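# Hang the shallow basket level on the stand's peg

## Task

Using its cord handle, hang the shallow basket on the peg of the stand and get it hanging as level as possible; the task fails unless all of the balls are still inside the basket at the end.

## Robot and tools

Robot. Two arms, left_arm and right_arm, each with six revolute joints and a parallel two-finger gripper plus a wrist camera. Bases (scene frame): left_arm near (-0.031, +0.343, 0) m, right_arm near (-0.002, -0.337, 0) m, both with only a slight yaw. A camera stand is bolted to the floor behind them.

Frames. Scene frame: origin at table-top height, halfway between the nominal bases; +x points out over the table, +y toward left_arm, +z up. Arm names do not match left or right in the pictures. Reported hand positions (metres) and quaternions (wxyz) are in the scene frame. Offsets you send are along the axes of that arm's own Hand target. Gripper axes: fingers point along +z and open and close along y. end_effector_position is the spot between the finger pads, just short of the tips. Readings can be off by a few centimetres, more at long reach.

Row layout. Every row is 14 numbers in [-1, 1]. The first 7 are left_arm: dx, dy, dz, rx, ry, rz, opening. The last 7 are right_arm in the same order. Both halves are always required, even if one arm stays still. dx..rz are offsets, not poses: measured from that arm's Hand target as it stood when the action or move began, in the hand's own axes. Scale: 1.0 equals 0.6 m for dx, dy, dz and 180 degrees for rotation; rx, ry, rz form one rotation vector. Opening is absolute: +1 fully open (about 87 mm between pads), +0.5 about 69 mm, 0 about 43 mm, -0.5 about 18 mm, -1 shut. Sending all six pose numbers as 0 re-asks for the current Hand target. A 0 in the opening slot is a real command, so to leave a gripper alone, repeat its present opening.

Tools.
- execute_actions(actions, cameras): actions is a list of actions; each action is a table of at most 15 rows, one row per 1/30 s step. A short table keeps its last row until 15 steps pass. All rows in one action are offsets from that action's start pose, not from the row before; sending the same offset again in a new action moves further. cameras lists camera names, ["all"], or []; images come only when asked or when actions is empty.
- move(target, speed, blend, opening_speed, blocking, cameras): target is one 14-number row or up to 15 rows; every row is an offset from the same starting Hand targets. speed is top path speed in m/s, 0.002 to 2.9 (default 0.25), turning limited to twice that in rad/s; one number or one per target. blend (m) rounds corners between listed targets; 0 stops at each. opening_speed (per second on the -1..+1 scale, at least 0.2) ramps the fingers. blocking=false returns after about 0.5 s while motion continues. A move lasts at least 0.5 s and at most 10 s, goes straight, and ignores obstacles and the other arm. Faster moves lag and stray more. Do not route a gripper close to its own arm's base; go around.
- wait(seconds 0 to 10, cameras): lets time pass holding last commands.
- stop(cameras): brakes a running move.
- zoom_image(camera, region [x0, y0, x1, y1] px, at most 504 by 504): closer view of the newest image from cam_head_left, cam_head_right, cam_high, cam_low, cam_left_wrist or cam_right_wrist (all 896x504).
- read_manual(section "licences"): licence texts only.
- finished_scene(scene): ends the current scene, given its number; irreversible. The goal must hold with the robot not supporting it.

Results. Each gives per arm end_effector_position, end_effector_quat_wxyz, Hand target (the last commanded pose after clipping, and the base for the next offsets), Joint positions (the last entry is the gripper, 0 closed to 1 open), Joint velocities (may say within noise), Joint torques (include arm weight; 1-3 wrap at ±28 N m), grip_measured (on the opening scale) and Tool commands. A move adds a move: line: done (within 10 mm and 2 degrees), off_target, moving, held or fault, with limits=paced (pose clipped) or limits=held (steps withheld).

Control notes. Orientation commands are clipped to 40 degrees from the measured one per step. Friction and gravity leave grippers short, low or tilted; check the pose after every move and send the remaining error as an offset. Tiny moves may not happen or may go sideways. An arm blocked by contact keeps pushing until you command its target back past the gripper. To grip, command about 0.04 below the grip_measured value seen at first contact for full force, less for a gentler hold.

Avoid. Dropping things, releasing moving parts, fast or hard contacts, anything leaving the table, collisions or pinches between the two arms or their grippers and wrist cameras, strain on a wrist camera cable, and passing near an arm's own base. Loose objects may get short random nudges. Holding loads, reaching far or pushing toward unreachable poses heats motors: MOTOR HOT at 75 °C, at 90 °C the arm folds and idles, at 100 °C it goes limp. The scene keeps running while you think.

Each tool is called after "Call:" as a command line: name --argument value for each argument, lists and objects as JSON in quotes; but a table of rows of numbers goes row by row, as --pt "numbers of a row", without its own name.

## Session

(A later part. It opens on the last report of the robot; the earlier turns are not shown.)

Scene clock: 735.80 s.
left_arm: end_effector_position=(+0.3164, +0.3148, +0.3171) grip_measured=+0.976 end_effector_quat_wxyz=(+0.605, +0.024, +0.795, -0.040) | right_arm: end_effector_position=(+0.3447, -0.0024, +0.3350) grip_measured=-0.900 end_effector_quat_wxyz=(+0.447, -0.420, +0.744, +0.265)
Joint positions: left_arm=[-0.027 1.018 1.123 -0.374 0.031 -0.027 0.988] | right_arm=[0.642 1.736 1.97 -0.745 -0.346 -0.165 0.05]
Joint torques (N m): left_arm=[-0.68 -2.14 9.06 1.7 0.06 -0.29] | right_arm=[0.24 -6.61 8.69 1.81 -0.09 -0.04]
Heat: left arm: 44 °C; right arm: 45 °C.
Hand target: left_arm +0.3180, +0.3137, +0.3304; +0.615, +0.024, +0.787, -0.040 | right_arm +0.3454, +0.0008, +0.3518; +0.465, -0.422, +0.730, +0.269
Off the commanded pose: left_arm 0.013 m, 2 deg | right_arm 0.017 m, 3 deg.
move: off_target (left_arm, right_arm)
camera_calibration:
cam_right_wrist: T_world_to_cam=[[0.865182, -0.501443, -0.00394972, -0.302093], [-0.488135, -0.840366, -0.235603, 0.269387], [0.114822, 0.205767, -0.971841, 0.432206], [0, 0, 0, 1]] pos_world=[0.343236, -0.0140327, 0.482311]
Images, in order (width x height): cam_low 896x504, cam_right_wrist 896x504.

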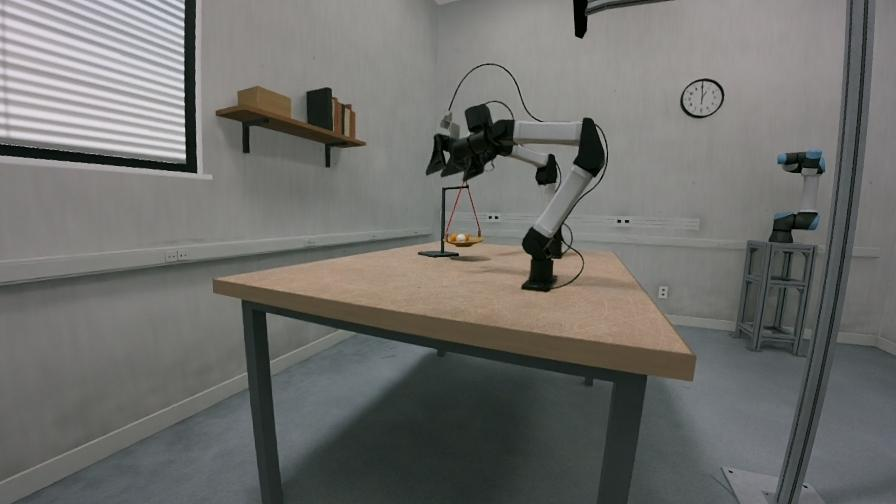

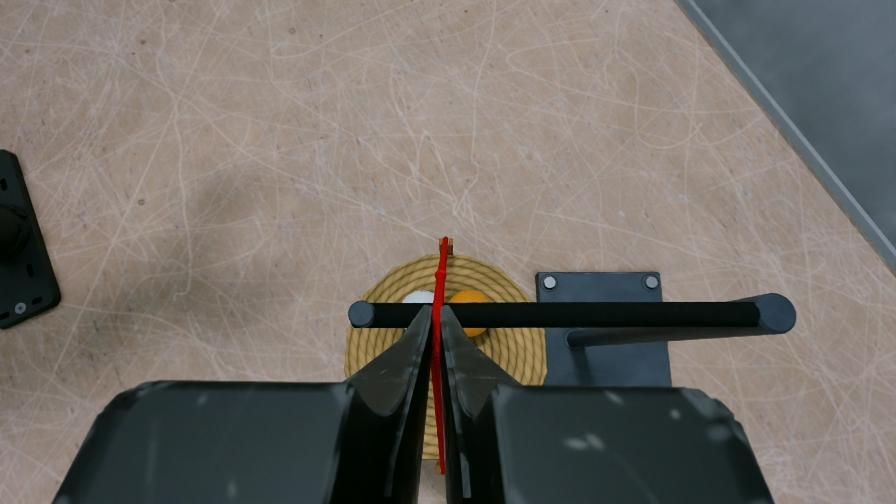

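Call:
move --target '[0, 0, 0, 0, 0, 0, 1.0, 0.0181, 0, 0.0085, 0, 0, 0, -1.0]' --speed 0.03 --cameras '["cam_right_wrist"]'

Call:
zoom_image --camera "cam_right_wrist" --region '[300, 220, 580, 504]'

Scene clock: 751.80 s.
left_arm: end_effector_position=(+0.3164, +0.3148, +0.3171) grip_measured=+0.976 end_effector_quat_wxyz=(+0.605, +0.024, +0.795, -0.040) | right_arm: end_effector_position=(+0.3479, +0.0001, +0.3278) grip_measured=-0.900 end_effector_quat_wxyz=(+0.448, -0.419, +0.744, +0.265)
Joint positions: left_arm=[-0.027 1.018 1.123 -0.374 0.031 -0.027 0.988] | right_arm=[0.642 1.736 1.936 -0.709 -0.346 -0.165 0.05]
Joint torques (N m): left_arm=[-0.61 -2.13 9.09 1.71 0.04 -0.24] | right_arm=[0.28 -8.42 5.18 1.99 -0.08 -0.04]
Heat: left arm: 44 °C; right arm: 44 °C.
Hand target: left_arm +0.3180, +0.3137, +0.3304; +0.615, +0.024, +0.787, -0.040 | right_arm +0.3454, +0.0009, +0.3397; +0.465, -0.422, +0.730, +0.269
Off the commanded pose: left_arm 0.013 m, 2 deg | right_arm 0.012 m, 3 deg.
move: off_target (left_arm, right_arm)
camera_calibration:
cam_right_wrist: T_world_to_cam=[[0.865187, -0.50144, -0.00310778, -0.303965], [-0.487723, -0.840047, -0.237586, 0.27189], [0.116524, 0.207072, -0.971362, 0.423589], [0, 0, 0, 1]] pos_world=[0.346235, -0.0117333, 0.475111]
Images, in order (width x height): cam_right_wrist 896x504.

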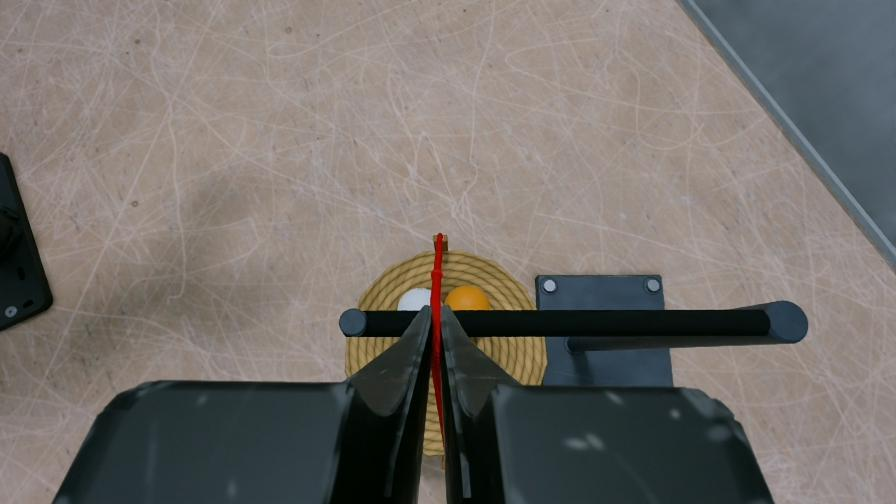

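Scaled by 1.775 from the camera's 896x504 image, which has a finer 1280x720 frame.

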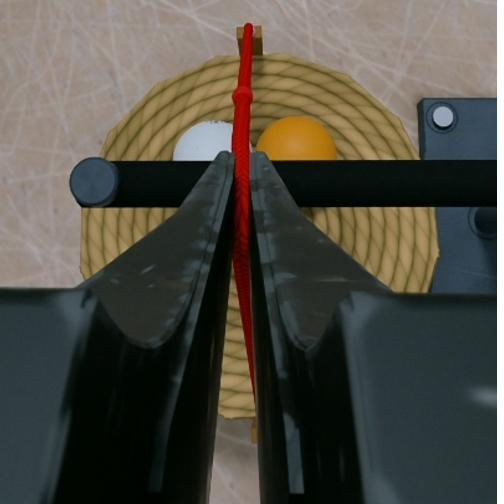

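Call:
move --target '[0, 0, 0, 0, 0, 0, 1.0, 0.0177, 0, 0.0018, 0, 0, 0, -1.0]' --speed 0.025 --cameras '["cam_right_wrist", "cam_low"]'

Call:
zoom_image --camera "cam_right_wrist" --region '[300, 220, 580, 504]'

Call:
zoom_image --camera "cam_low" --region '[438, 170, 498, 262]'

Scene clock: 764.93 s.
left_arm: end_effector_position=(+0.3164, +0.3148, +0.3171) grip_measured=+0.976 end_effector_quat_wxyz=(+0.605, +0.024, +0.795, -0.040) | right_arm: end_effector_position=(+0.3516, +0.0031, +0.3187) grip_measured=-0.900 end_effector_quat_wxyz=(+0.456, -0.419, +0.739, +0.267)
Joint positions: left_arm=[-0.027 1.018 1.123 -0.374 0.031 -0.027 0.988] | right_arm=[0.642 1.72 1.861 -0.63 -0.347 -0.165 0.05]
Joint torques (N m): left_arm=[-0.66 -2.24 9.06 1.68 0.05 -0.26] | right_arm=[-0.06 -9.54 4.86 1.72 -0.1 -0.07]
Heat: left arm: 44 °C; right arm: 45 °C.
Hand target: left_arm +0.3180, +0.3137, +0.3304; +0.615, +0.024, +0.787, -0.040 | right_arm +0.3436, -0.0022, +0.3297; +0.465, -0.422, +0.730, +0.269
Off the commanded pose: left_arm 0.013 m, 2 deg | right_arm 0.014 m, 1 deg.
move: off_target (left_arm, right_arm)
camera_calibration:
cam_right_wrist: T_world_to_cam=[[0.865328, -0.501188, 0.00424047, -0.308119], [-0.483617, -0.837152, -0.255519, 0.278235], [0.131613, 0.219057, -0.966795, 0.40692], [0, 0, 0, 1]] pos_world=[0.347628, -0.0106396, 0.465809]
Images, in order (width x height): cam_low 896x504, cam_right_wrist 896x504.

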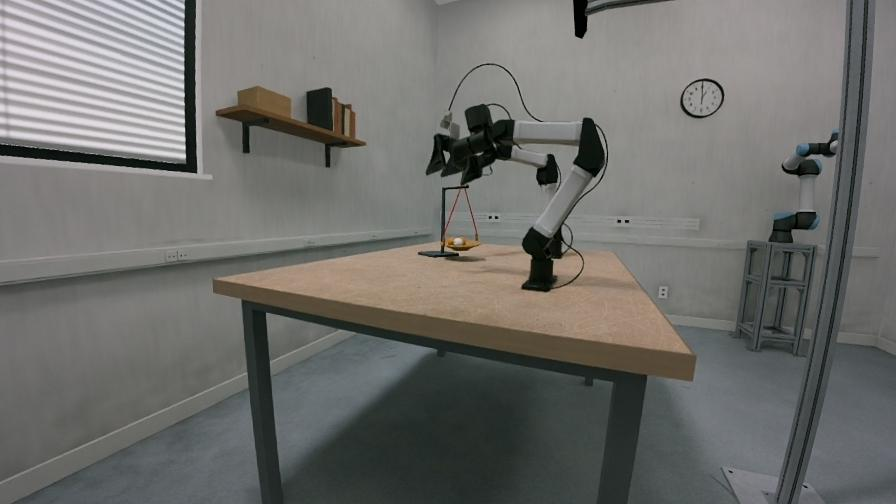

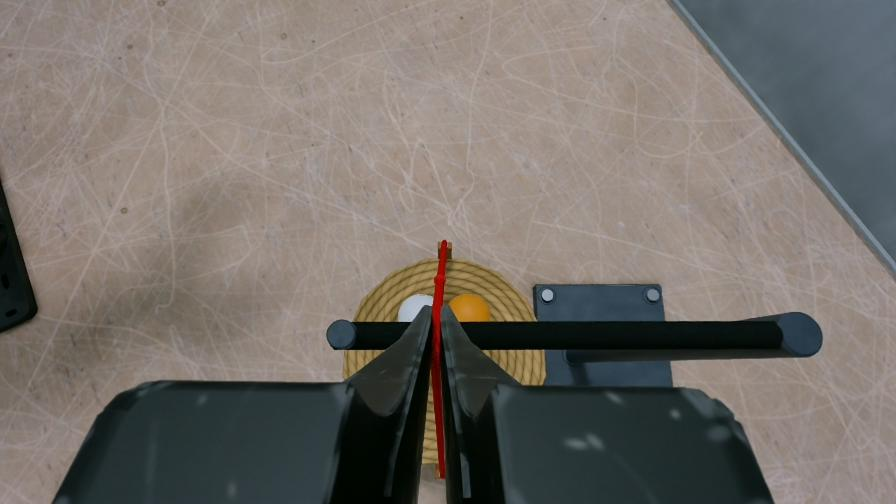

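Scaled by 1.775 from the camera's 896x504 image, which has a finer 1280x720 frame.

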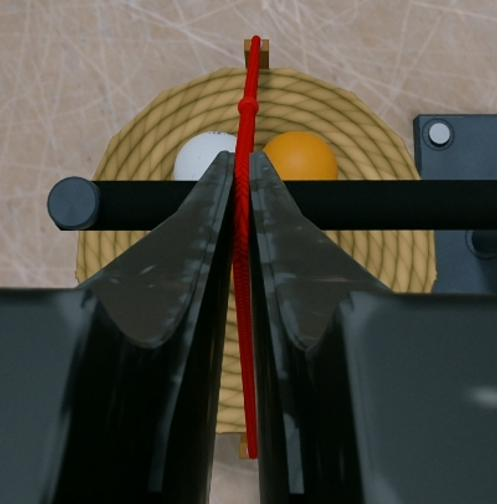

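Scaled by 5.478 from the camera's 896x504 image, which has a finer 1280x720 frame.

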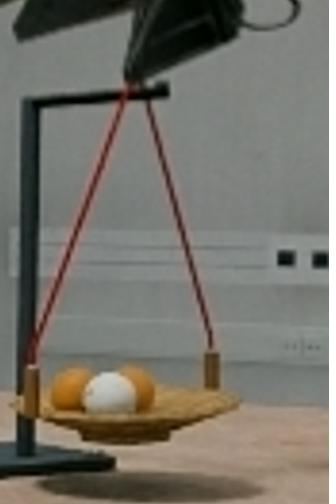

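Call:
move --pt "0 0 0 0 0 0 1.0 -0.0323 0 -0.0177 0 0 0 -1.0" --pt "0 0 0 0 0 0 1.0 0.0035 0 -0.0075 0 0 0 -1.0" --speed 0.025 --cameras '["cam_right_wrist", "cam_low"]'

Call:
zoom_image --camera "cam_right_wrist" --region '[300, 220, 580, 504]'

Scene clock: 792.93 s.
left_arm: end_effector_position=(+0.3164, +0.3148, +0.3171) grip_measured=+0.976 end_effector_quat_wxyz=(+0.605, +0.024, +0.795, -0.040) | right_arm: end_effector_position=(+0.3452, -0.0016, +0.3259) grip_measured=-0.900 end_effector_quat_wxyz=(+0.461, -0.419, +0.735, +0.268)
Joint positions: left_arm=[-0.027 1.018 1.123 -0.374 0.031 -0.027 0.988] | right_arm=[0.642 1.688 1.844 -0.632 -0.348 -0.165 0.05]
Joint torques (N m): left_arm=[-0.72 -2.09 9.1 1.71 0.06 -0.26] | right_arm=[-0.62 -8.24 4.66 1.76 -0.14 -0.11]
Heat: left arm: 44 °C; right arm: 49 °C.
Hand target: left_arm +0.3180, +0.3137, +0.3304; +0.615, +0.024, +0.787, -0.040 | right_arm +0.3412, -0.0064, +0.3298; +0.465, -0.422, +0.730, +0.269
Off the commanded pose: left_arm 0.013 m, 2 deg | right_arm 0.007 m, 1 deg.
move: off_target (left_arm)
camera_calibration:
cam_right_wrist: T_world_to_cam=[[0.865743, -0.500413, 0.00872404, -0.306603], [-0.480214, -0.835456, -0.267224, 0.275711], [0.141011, 0.227158, -0.963595, 0.411434], [0, 0, 0, 1]] pos_world=[0.339823, -0.0165435, 0.472807]
Images, in order (width x height): cam_low 896x504, cam_right_wrist 896x504.

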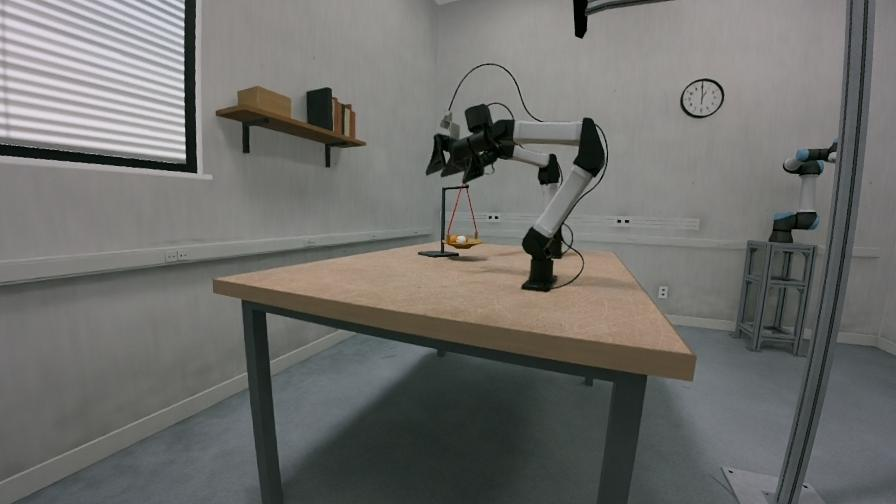

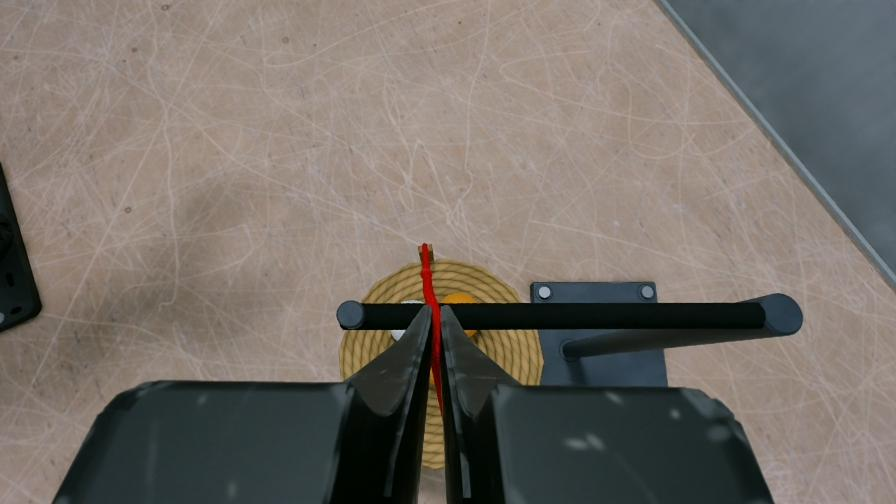

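Scaled by 1.775 from the camera's 896x504 image, which has a finer 1280x720 frame.

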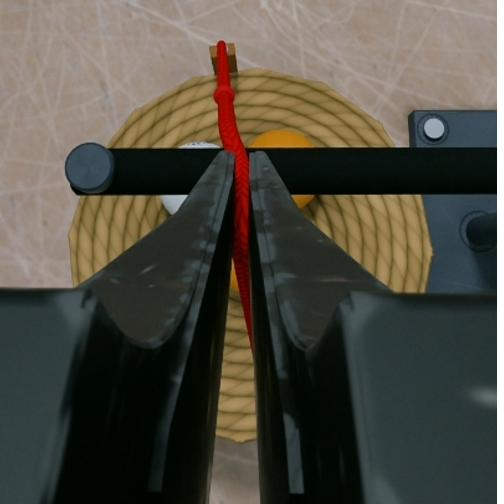

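Call:
move --target '[0, 0, 0, 0, 0, 0, 1.0, 0.0151, 0, 0.0070, 0, 0, 0, -1.0]' --speed 0.02 --cameras '["cam_right_wrist", "cam_low"]'

Call:
zoom_image --camera "cam_right_wrist" --region '[300, 220, 580, 504]'

Call:
zoom_image --camera "cam_low" --region '[438, 170, 498, 262]'

Scene clock: 800.20 s.
left_arm: end_effector_position=(+0.3164, +0.3148, +0.3171) grip_measured=+0.976 end_effector_quat_wxyz=(+0.605, +0.024, +0.795, -0.040) | right_arm: end_effector_position=(+0.3491, +0.0018, +0.3188) grip_measured=-0.900 end_effector_quat_wxyz=(+0.470, -0.418, +0.729, +0.270)
Joint positions: left_arm=[-0.027 1.018 1.123 -0.374 0.031 -0.027 0.988] | right_arm=[0.642 1.679 1.786 -0.562 -0.35 -0.165 0.05]
Joint torques (N m): left_arm=[-0.75 -2.03 9.2 1.7 0.04 -0.27] | right_arm=[-0.59 -8.7 4.66 1.51 -0.12 -0.1]
Heat: left arm: 44 °C; right arm: 48 °C.
Hand target: left_arm +0.3180, +0.3137, +0.3304; +0.615, +0.024, +0.787, -0.040 | right_arm +0.3412, -0.0065, +0.3196; +0.465, -0.422, +0.730, +0.269
Off the commanded pose: left_arm 0.013 m, 2 deg | right_arm 0.012 m, 1 deg.
move: off_target (left_arm, right_arm)
camera_calibration:
cam_right_wrist: T_world_to_cam=[[0.866612, -0.498736, 0.0157085, -0.310605], [-0.474032, -0.8327, -0.286191, 0.282457], [0.155814, 0.24057, -0.958044, 0.396317], [0, 0, 0, 1]] pos_world=[0.341316, -0.01505, 0.465405]
Images, in order (width x height): cam_low 896x504, cam_right_wrist 896x504.

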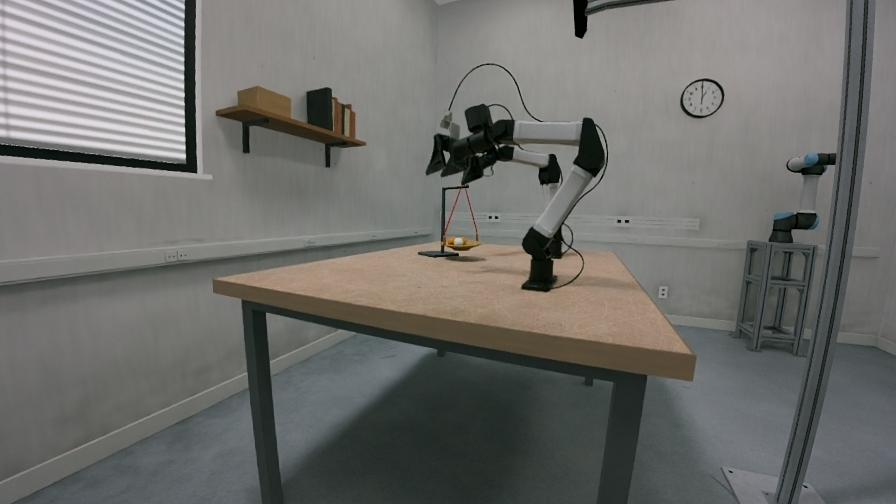

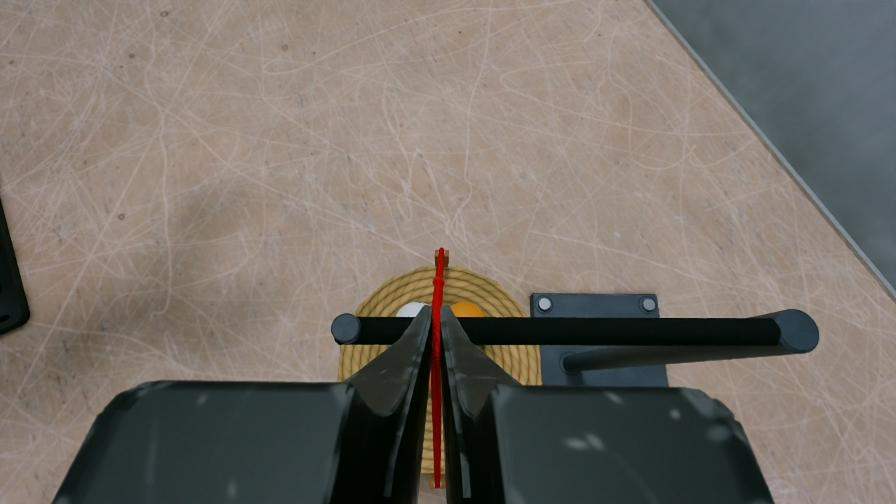

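Scaled by 1.775 from the camera's 896x504 image, which has a finer 1280x720 frame.

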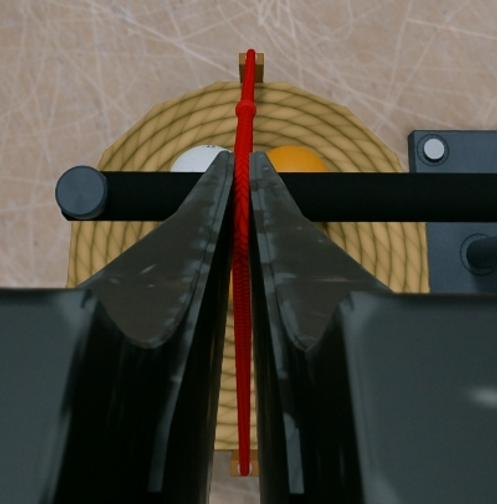

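Scaled by 5.478 from the camera's 896x504 image, which has a finer 1280x720 frame.

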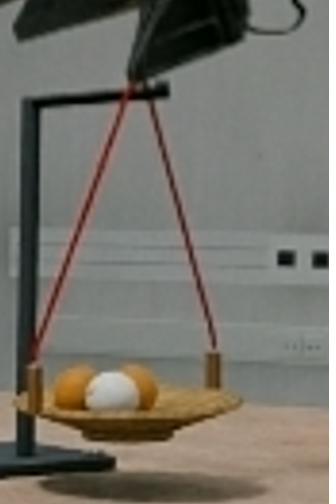

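Call:
move --pt "0 0 0 0 0 0 1.0 -0.0293 0 -0.0237 0 0 0 -1.0" --pt "0 0 0 0 0 0 1.0 0.0068 0 -0.0068 0 0 0 -1.0" --speed 0.025 --cameras '["cam_right_wrist", "cam_low"]'

Call:
zoom_image --camera "cam_right_wrist" --region '[300, 220, 580, 504]'

Call:
zoom_image --camera "cam_low" --region '[438, 170, 498, 262]'

Scene clock: 818.80 s.
left_arm: end_effector_position=(+0.3164, +0.3148, +0.3171) grip_measured=+0.976 end_effector_quat_wxyz=(+0.605, +0.024, +0.795, -0.040) | right_arm: end_effector_position=(+0.3401, -0.0061, +0.3207) grip_measured=-0.900 end_effector_quat_wxyz=(+0.466, -0.419, +0.730, +0.272)
Joint positions: left_arm=[-0.027 1.018 1.123 -0.374 0.031 -0.027 0.988] | right_arm=[0.637 1.641 1.757 -0.577 -0.36 -0.167 0.05]
Joint torques (N m): left_arm=[-0.69 -2.09 9.1 1.73 0.03 -0.29] | right_arm=[-0.75 -7.34 4.41 1.78 -0.08 -0.11]
Heat: left arm: 44 °C; right arm: 46 °C.
Hand target: left_arm +0.3180, +0.3137, +0.3304; +0.615, +0.024, +0.787, -0.040 | right_arm +0.3383, -0.0111, +0.3179; +0.465, -0.422, +0.730, +0.269
Off the commanded pose: left_arm 0.013 m, 2 deg | right_arm 0.006 m, 0 deg.
move: off_target (left_arm)
camera_calibration:
cam_right_wrist: T_world_to_cam=[[0.868806, -0.495036, 0.010757, -0.306016], [-0.472325, -0.835078, -0.282053, 0.270208], [0.148609, 0.239969, -0.959338, 0.404236], [0, 0, 0, 1]] pos_world=[0.333421, -0.0228484, 0.467304]
Images, in order (width x height): cam_low 896x504, cam_right_wrist 896x504.

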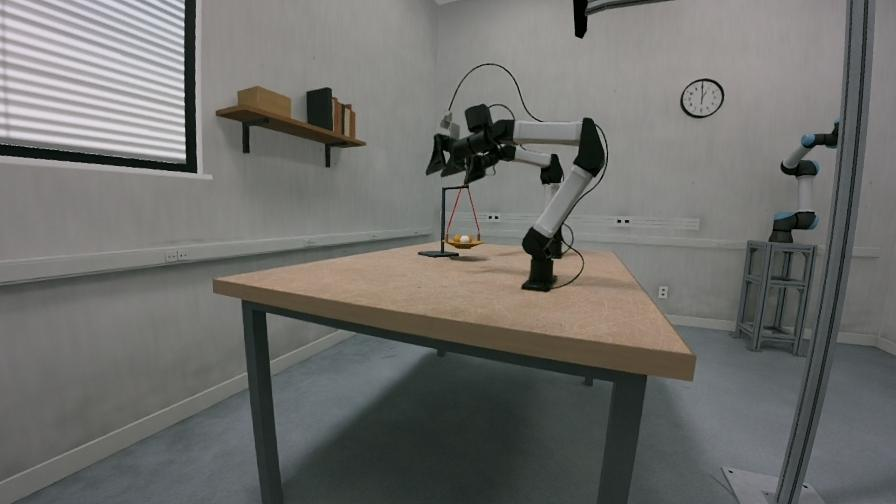

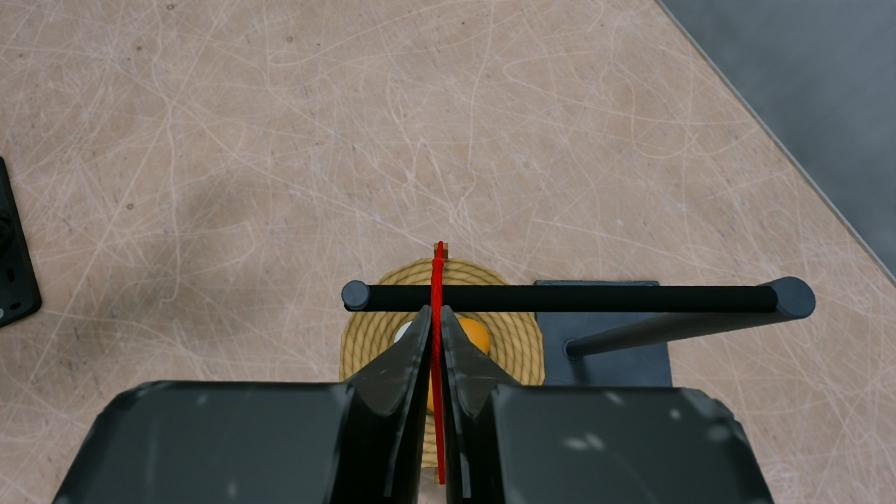

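Scaled by 1.775 from the camera's 896x504 image, which has a finer 1280x720 frame.

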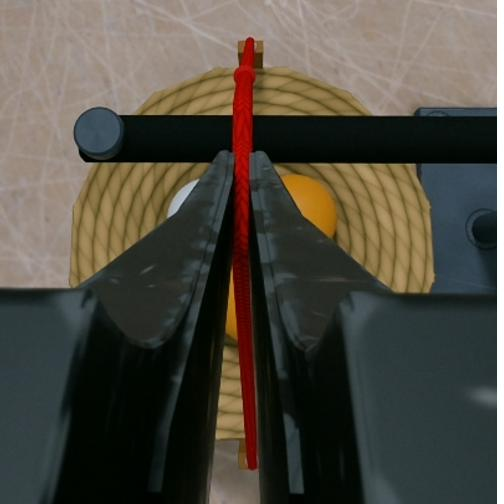

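Scaled by 5.478 from the camera's 896x504 image, which has a finer 1280x720 frame.

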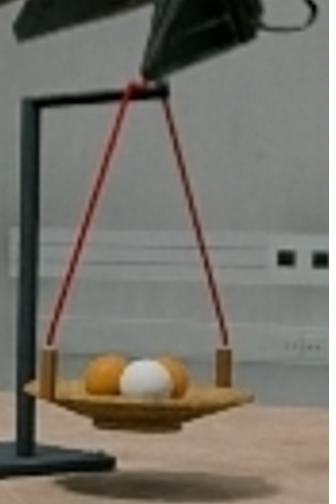

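Call:
move --target '[0, 0, 0, 0, 0, 0, 1.0, -0.0085, 0, 0.0144, 0, 0, 0, -1.0]' --speed 0.02 --cameras '["cam_right_wrist", "cam_low"]'

Call:
zoom_image --camera "cam_right_wrist" --region '[300, 220, 580, 504]'

Call:
zoom_image --camera "cam_low" --region '[438, 170, 498, 262]'

Scene clock: 833.70 s.
left_arm: end_effector_position=(+0.3164, +0.3148, +0.3171) grip_measured=+0.976 end_effector_quat_wxyz=(+0.605, +0.024, +0.795, -0.040) | right_arm: end_effector_position=(+0.3401, -0.0061, +0.3205) grip_measured=-0.900 end_effector_quat_wxyz=(+0.466, -0.419, +0.730, +0.272)
Joint positions: left_arm=[-0.027 1.018 1.123 -0.374 0.031 -0.027 0.988] | right_arm=[0.637 1.641 1.756 -0.577 -0.36 -0.167 0.05]
Joint torques (N m): left_arm=[-0.61 -2.24 9.05 1.71 0.04 -0.3] | right_arm=[0.39 -4.62 7.66 1.73 -0.01 -0.06]
Heat: left arm: 44 °C; right arm: 46 °C.
Hand target: left_arm +0.3180, +0.3137, +0.3304; +0.615, +0.024, +0.787, -0.040 | right_arm +0.3433, -0.0025, +0.3187; +0.465, -0.422, +0.730, +0.269
Off the commanded pose: left_arm 0.013 m, 2 deg | right_arm 0.005 m, 0 deg.
move: off_target (left_arm)
camera_calibration:
cam_right_wrist: T_world_to_cam=[[0.868791, -0.495066, 0.0105775, -0.305926], [-0.472448, -0.835117, -0.281731, 0.270069], [0.148309, 0.239768, -0.959435, 0.404281], [0, 0, 0, 1]] pos_world=[0.333421, -0.0228483, 0.467204]
Images, in order (width x height): cam_low 896x504, cam_right_wrist 896x504.

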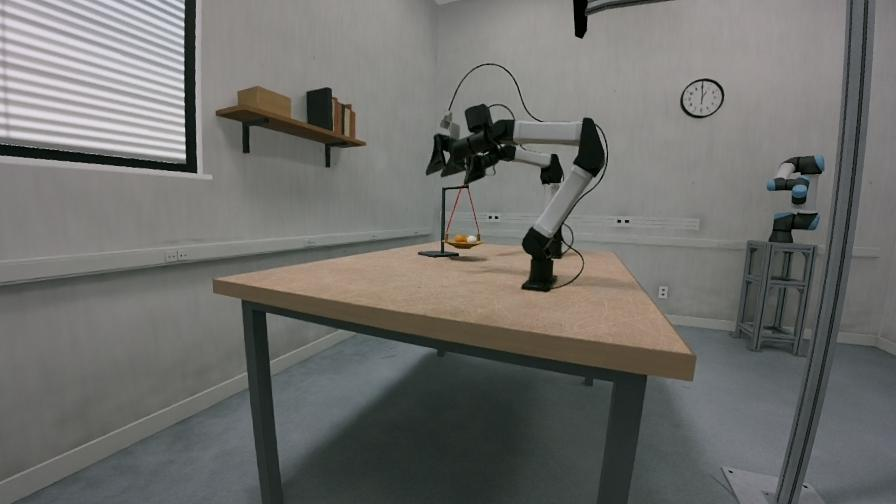

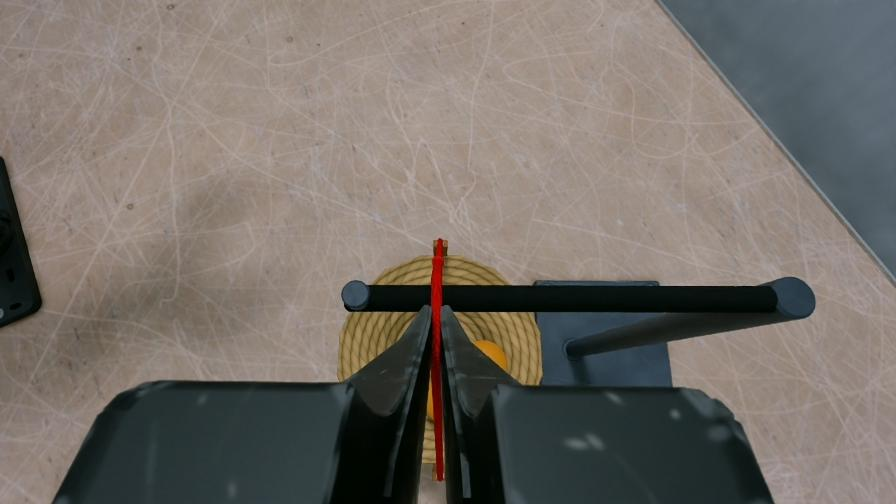

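Scaled by 1.775 from the camera's 896x504 image, which has a finer 1280x720 frame.

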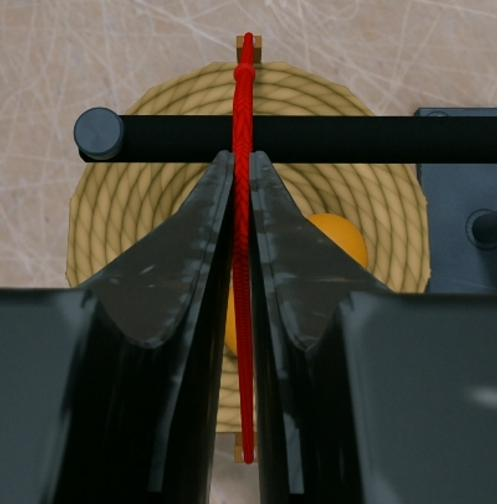

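Scaled by 5.478 from the camera's 896x504 image, which has a finer 1280x720 frame.

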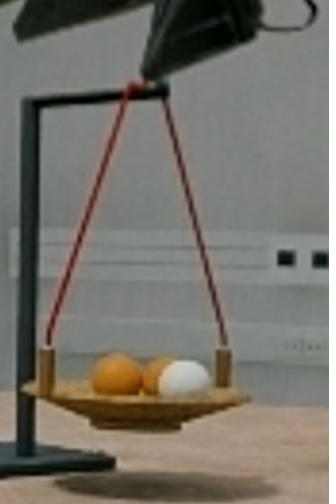

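Call:
move --target '[0, 0, 0, 0, 0, 0, 1.0, -0.0095, 0, 0.0122, 0, 0, 0, -1.0]' --speed 0.02 --cameras '["cam_right_wrist", "cam_low"]'

Call:
zoom_image --camera "cam_right_wrist" --region '[300, 220, 580, 504]'

Call:
zoom_image --camera "cam_low" --region '[438, 170, 498, 262]'

Scene clock: 846.13 s.
left_arm: end_effector_position=(+0.3164, +0.3148, +0.3171) grip_measured=+0.976 end_effector_quat_wxyz=(+0.605, +0.024, +0.795, -0.040) | right_arm: end_effector_position=(+0.3457, +0.0017, +0.3200) grip_measured=-0.900 end_effector_quat_wxyz=(+0.466, -0.421, +0.729, +0.272)
Joint positions: left_arm=[-0.027 1.018 1.123 -0.374 0.031 -0.027 0.988] | right_arm=[0.644 1.677 1.793 -0.577 -0.357 -0.167 0.05]
Joint torques (N m): left_arm=[-0.76 -2.14 9.1 1.7 0.05 -0.27] | right_arm=[0.65 -4.86 8.66 1.63 0.05 0.01]
Heat: left arm: 44 °C; right arm: 44 °C.
Hand target: left_arm +0.3180, +0.3137, +0.3304; +0.615, +0.024, +0.787, -0.040 | right_arm +0.3479, +0.0054, +0.3208; +0.465, -0.422, +0.730, +0.269
Off the commanded pose: left_arm 0.013 m, 2 deg | right_arm 0.004 m, 0 deg.
move: off_target (left_arm)
camera_calibration:
cam_right_wrist: T_world_to_cam=[[0.87083, -0.491434, 0.0121071, -0.308051], [-0.468557, -0.837236, -0.28194, 0.277797], [0.148691, 0.239849, -0.959356, 0.400845], [0, 0, 0, 1]] pos_world=[0.338822, -0.0149471, 0.466605]
Images, in order (width x height): cam_low 896x504, cam_right_wrist 896x504.

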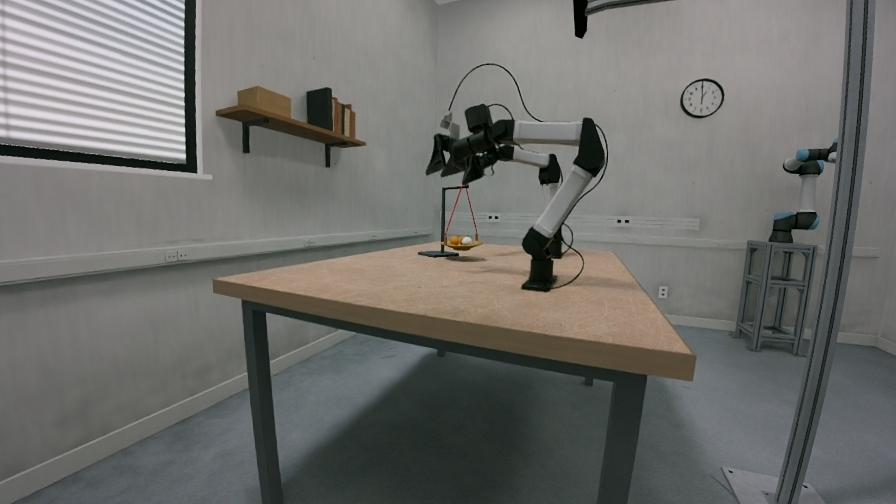

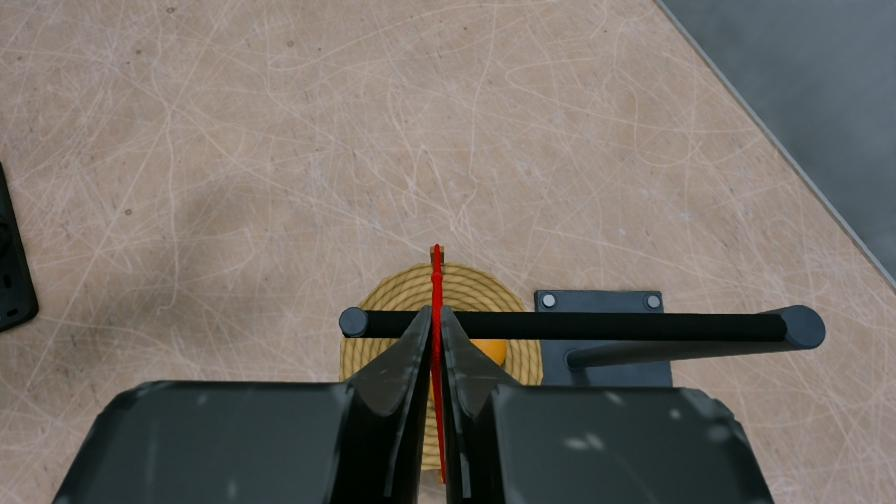

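Scaled by 1.775 from the camera's 896x504 image, which has a finer 1280x720 frame.

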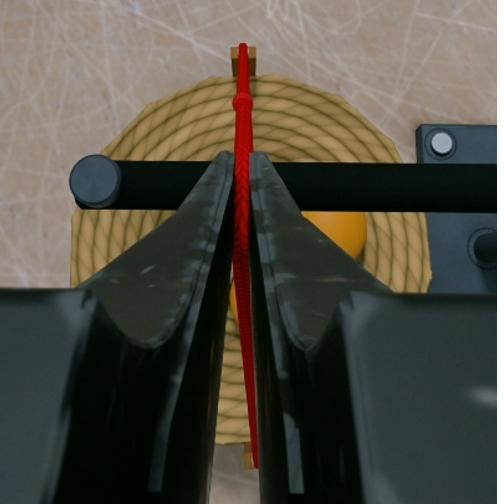

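Scaled by 5.478 from the camera's 896x504 image, which has a finer 1280x720 frame.

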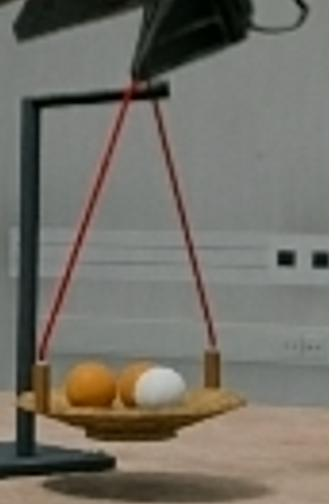

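Call:
move --target '[0, 0, 0, 0, 0, 0, 1.0, 0, 0, 0, 0, 0, 0, -0.5]' --speed 0.02 --opening_speed 0.3 --cameras '["cam_right_wrist", "cam_low", "cam_head_left", "cam_head_right"]'

Call:
zoom_image --camera "cam_right_wrist" --region '[300, 220, 580, 504]'

Call:
zoom_image --camera "cam_low" --region '[438, 170, 498, 262]'

Scene clock: 855.63 s.
left_arm: end_effector_position=(+0.3164, +0.3148, +0.3171) grip_measured=+0.976 end_effector_quat_wxyz=(+0.605, +0.024, +0.795, -0.040) | right_arm: end_effector_position=(+0.3454, +0.0013, +0.3193) grip_measured=-0.500 end_effector_quat_wxyz=(+0.465, -0.421, +0.730, +0.272)
Joint positions: left_arm=[-0.027 1.018 1.123 -0.374 0.031 -0.027 0.988] | right_arm=[0.644 1.677 1.793 -0.581 -0.356 -0.167 0.25]
Joint torques (N m): left_arm=[-0.69 -2.02 9.16 1.67 0.02 -0.28] | right_arm=[0.59 -4.88 8.58 1.67 0.05 0.01]
Heat: left arm: 44 °C; right arm: 43 °C.
Hand target: left_arm +0.3180, +0.3137, +0.3304; +0.615, +0.024, +0.787, -0.040 | right_arm +0.3479, +0.0054, +0.3208; +0.465, -0.422, +0.730, +0.269
Off the commanded pose: left_arm 0.013 m, 2 deg | right_arm 0.005 m, 0 deg.
move: off_target (left_arm)
camera_calibration:
cam_right_wrist: T_world_to_cam=[[0.87053, -0.49199, 0.0110562, -0.307598], [-0.469834, -0.837591, -0.278744, 0.276531], [0.1464, 0.23746, -0.960302, 0.40146], [0, 0, 0, 1]] pos_world=[0.338923, -0.015046, 0.466005]
Images, in order (width x height): cam_head_left 896x504, cam_head_right 896x504, cam_low 896x504, cam_right_wrist 896x504.

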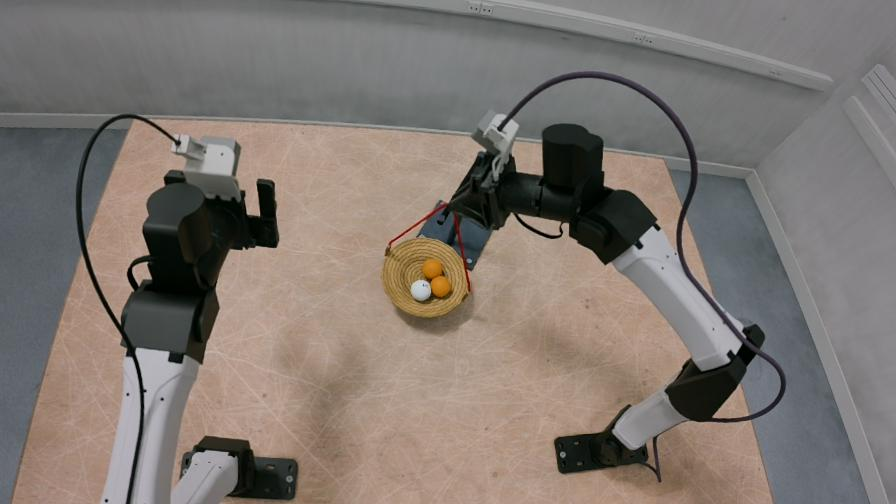

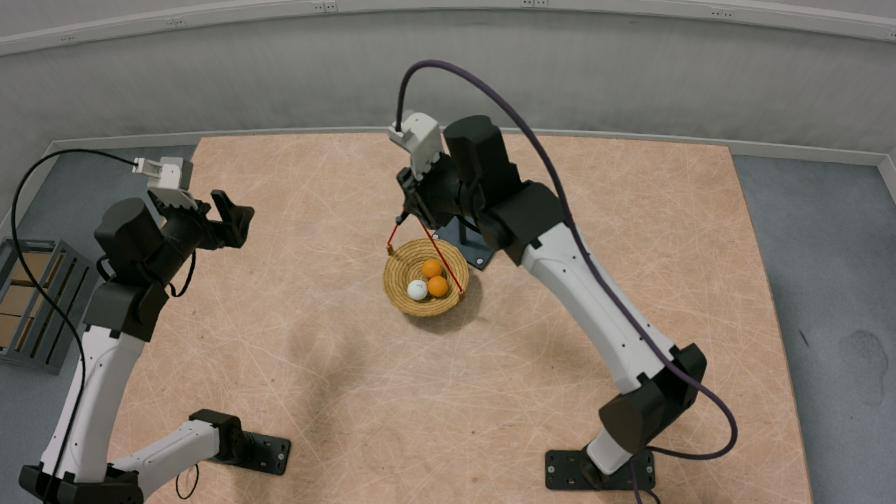

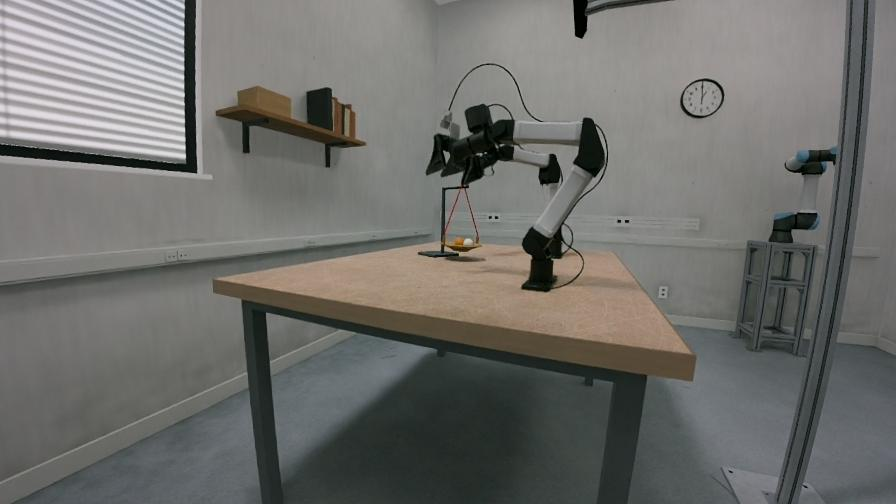

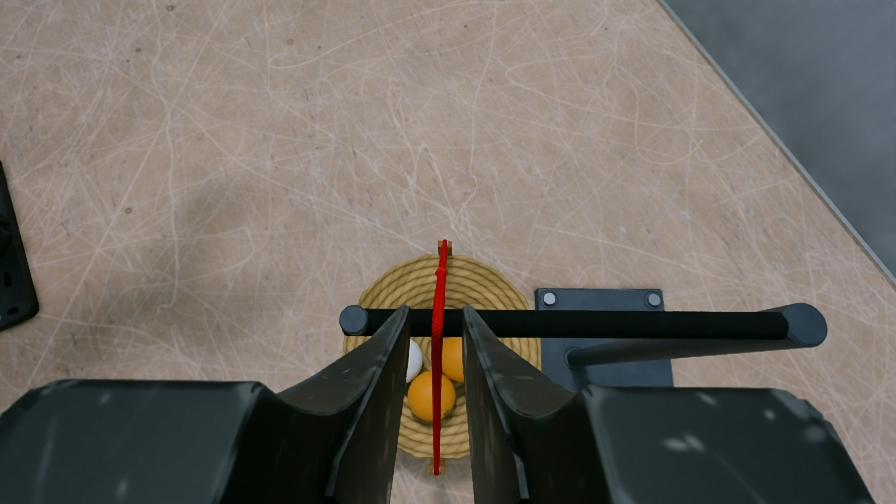

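Scaled by 1.775 from the camera's 896x504 image, which has a finer 1280x720 frame.

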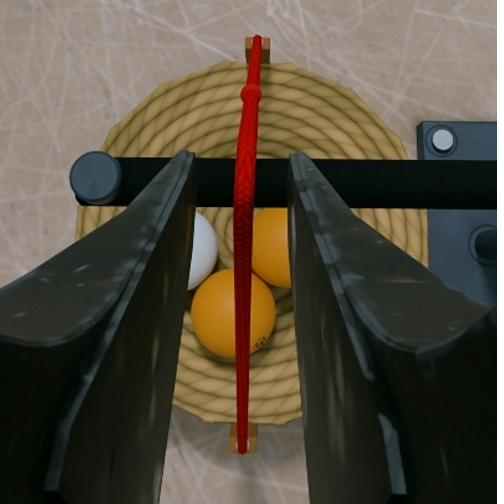

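Scaled by 5.478 from the camera's 896x504 image, which has a finer 1280x720 frame.

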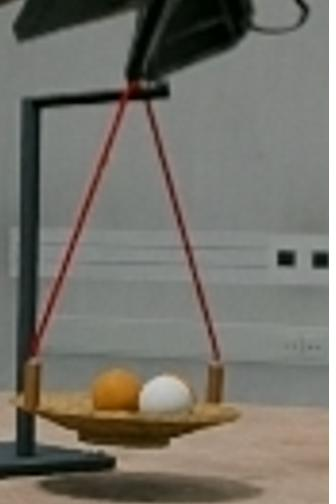

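Call:
move --pt "0 0 0 0 0 0 1.0 -0.0805 0 -0.0375 0 0 0 -0.5" --pt "0 0 0 0 0 0 1.0 -0.0805 0 -0.22 0 0 0 -0.5" --speed '[0.05, 0.12]' --cameras '["cam_low", "cam_head_left", "cam_head_right"]'

Call:
zoom_image --camera "cam_low" --region '[438, 170, 498, 262]'

Call:
zoom_image --camera "cam_head_left" --region '[370, 190, 490, 330]'

Call:
zoom_image --camera "cam_head_right" --region '[370, 190, 490, 330]'

Scene clock: 870.87 s.
left_arm: end_effector_position=(+0.3164, +0.3148, +0.3171) grip_measured=+0.976 end_effector_quat_wxyz=(+0.605, +0.024, +0.795, -0.040) | right_arm: end_effector_position=(+0.3060, -0.0749, +0.4051) grip_measured=-0.500 end_effector_quat_wxyz=(+0.450, -0.417, +0.743, +0.268)
Joint positions: left_arm=[-0.027 1.018 1.123 -0.374 0.031 -0.027 0.988] | right_arm=[0.518 1.647 2.213 -1.093 -0.457 -0.225 0.25]
Joint torques (N m): left_arm=[-0.66 -2.06 9.14 1.68 0.04 -0.27] | right_arm=[-0.7 -6.6 6.75 1.59 -0.23 -0.14]
Heat: left arm: 45 °C; right arm: 42 °C.
Hand target: left_arm +0.3180, +0.3137, +0.3304; +0.615, +0.024, +0.787, -0.040 | right_arm +0.2985, -0.0807, +0.4204; +0.465, -0.422, +0.730, +0.269
Off the commanded pose: left_arm 0.013 m, 2 deg | right_arm 0.018 m, 2 deg.
move: off_target (left_arm, right_arm)
Images, in order (width x height): cam_head_left 896x504, cam_head_right 896x504, cam_low 896x504.

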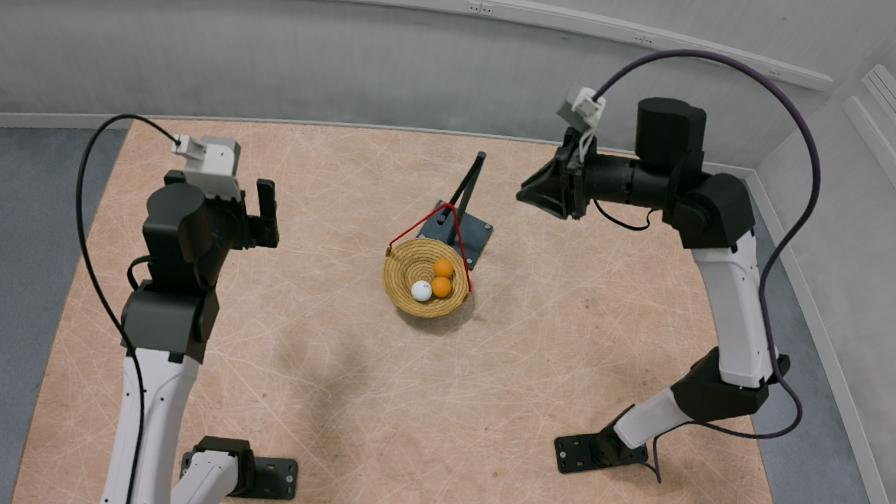

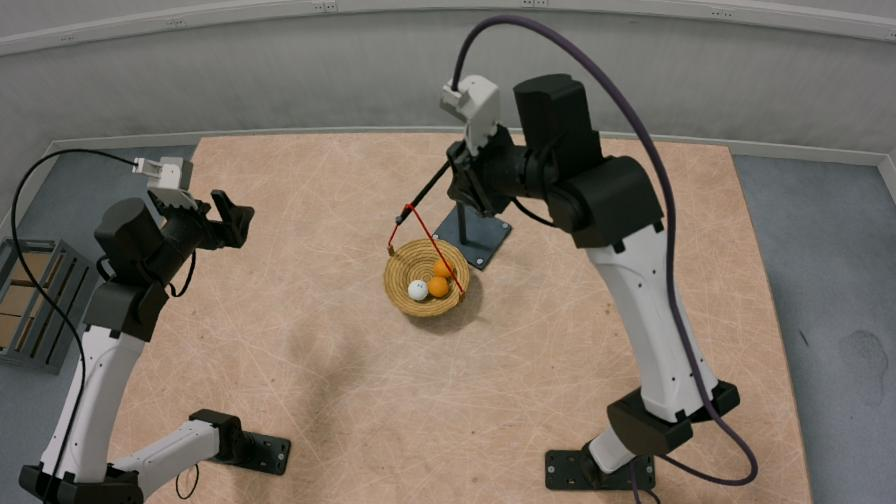

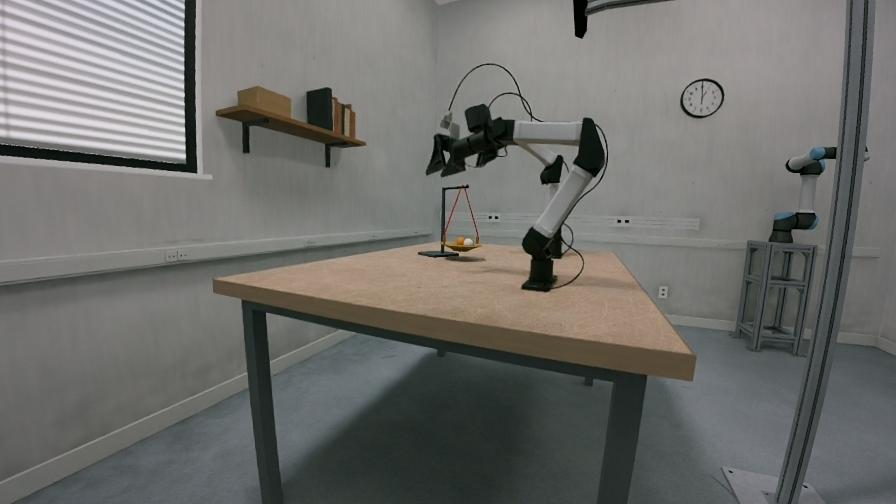

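Scaled by 5.478 from the camera's 896x504 image, which has a finer 1280x720 frame.

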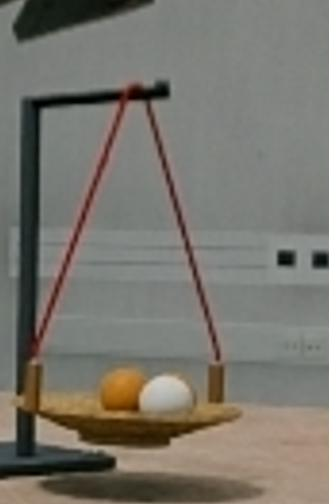

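Scaled by 3.600 from the camera's 896x504 image, which has a finer 1280x720 frame.

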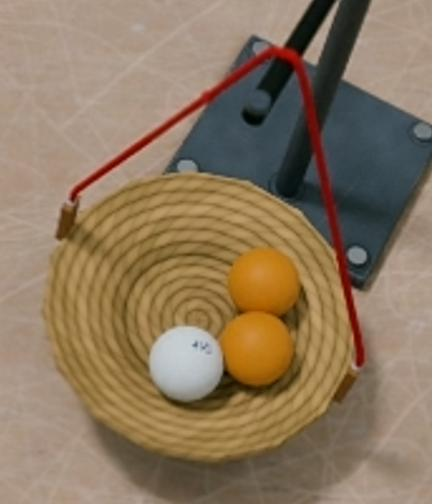

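Scaled by 3.600 from the camera's 896x504 image, which has a finer 1280x720 frame.

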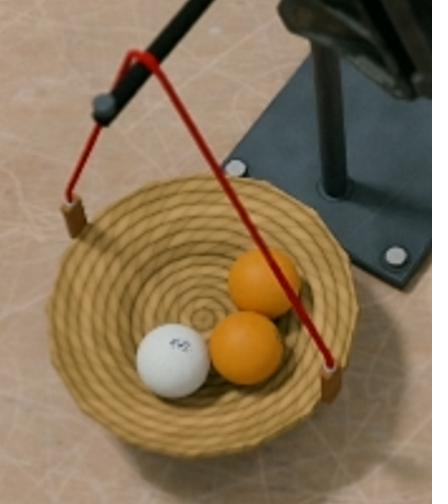

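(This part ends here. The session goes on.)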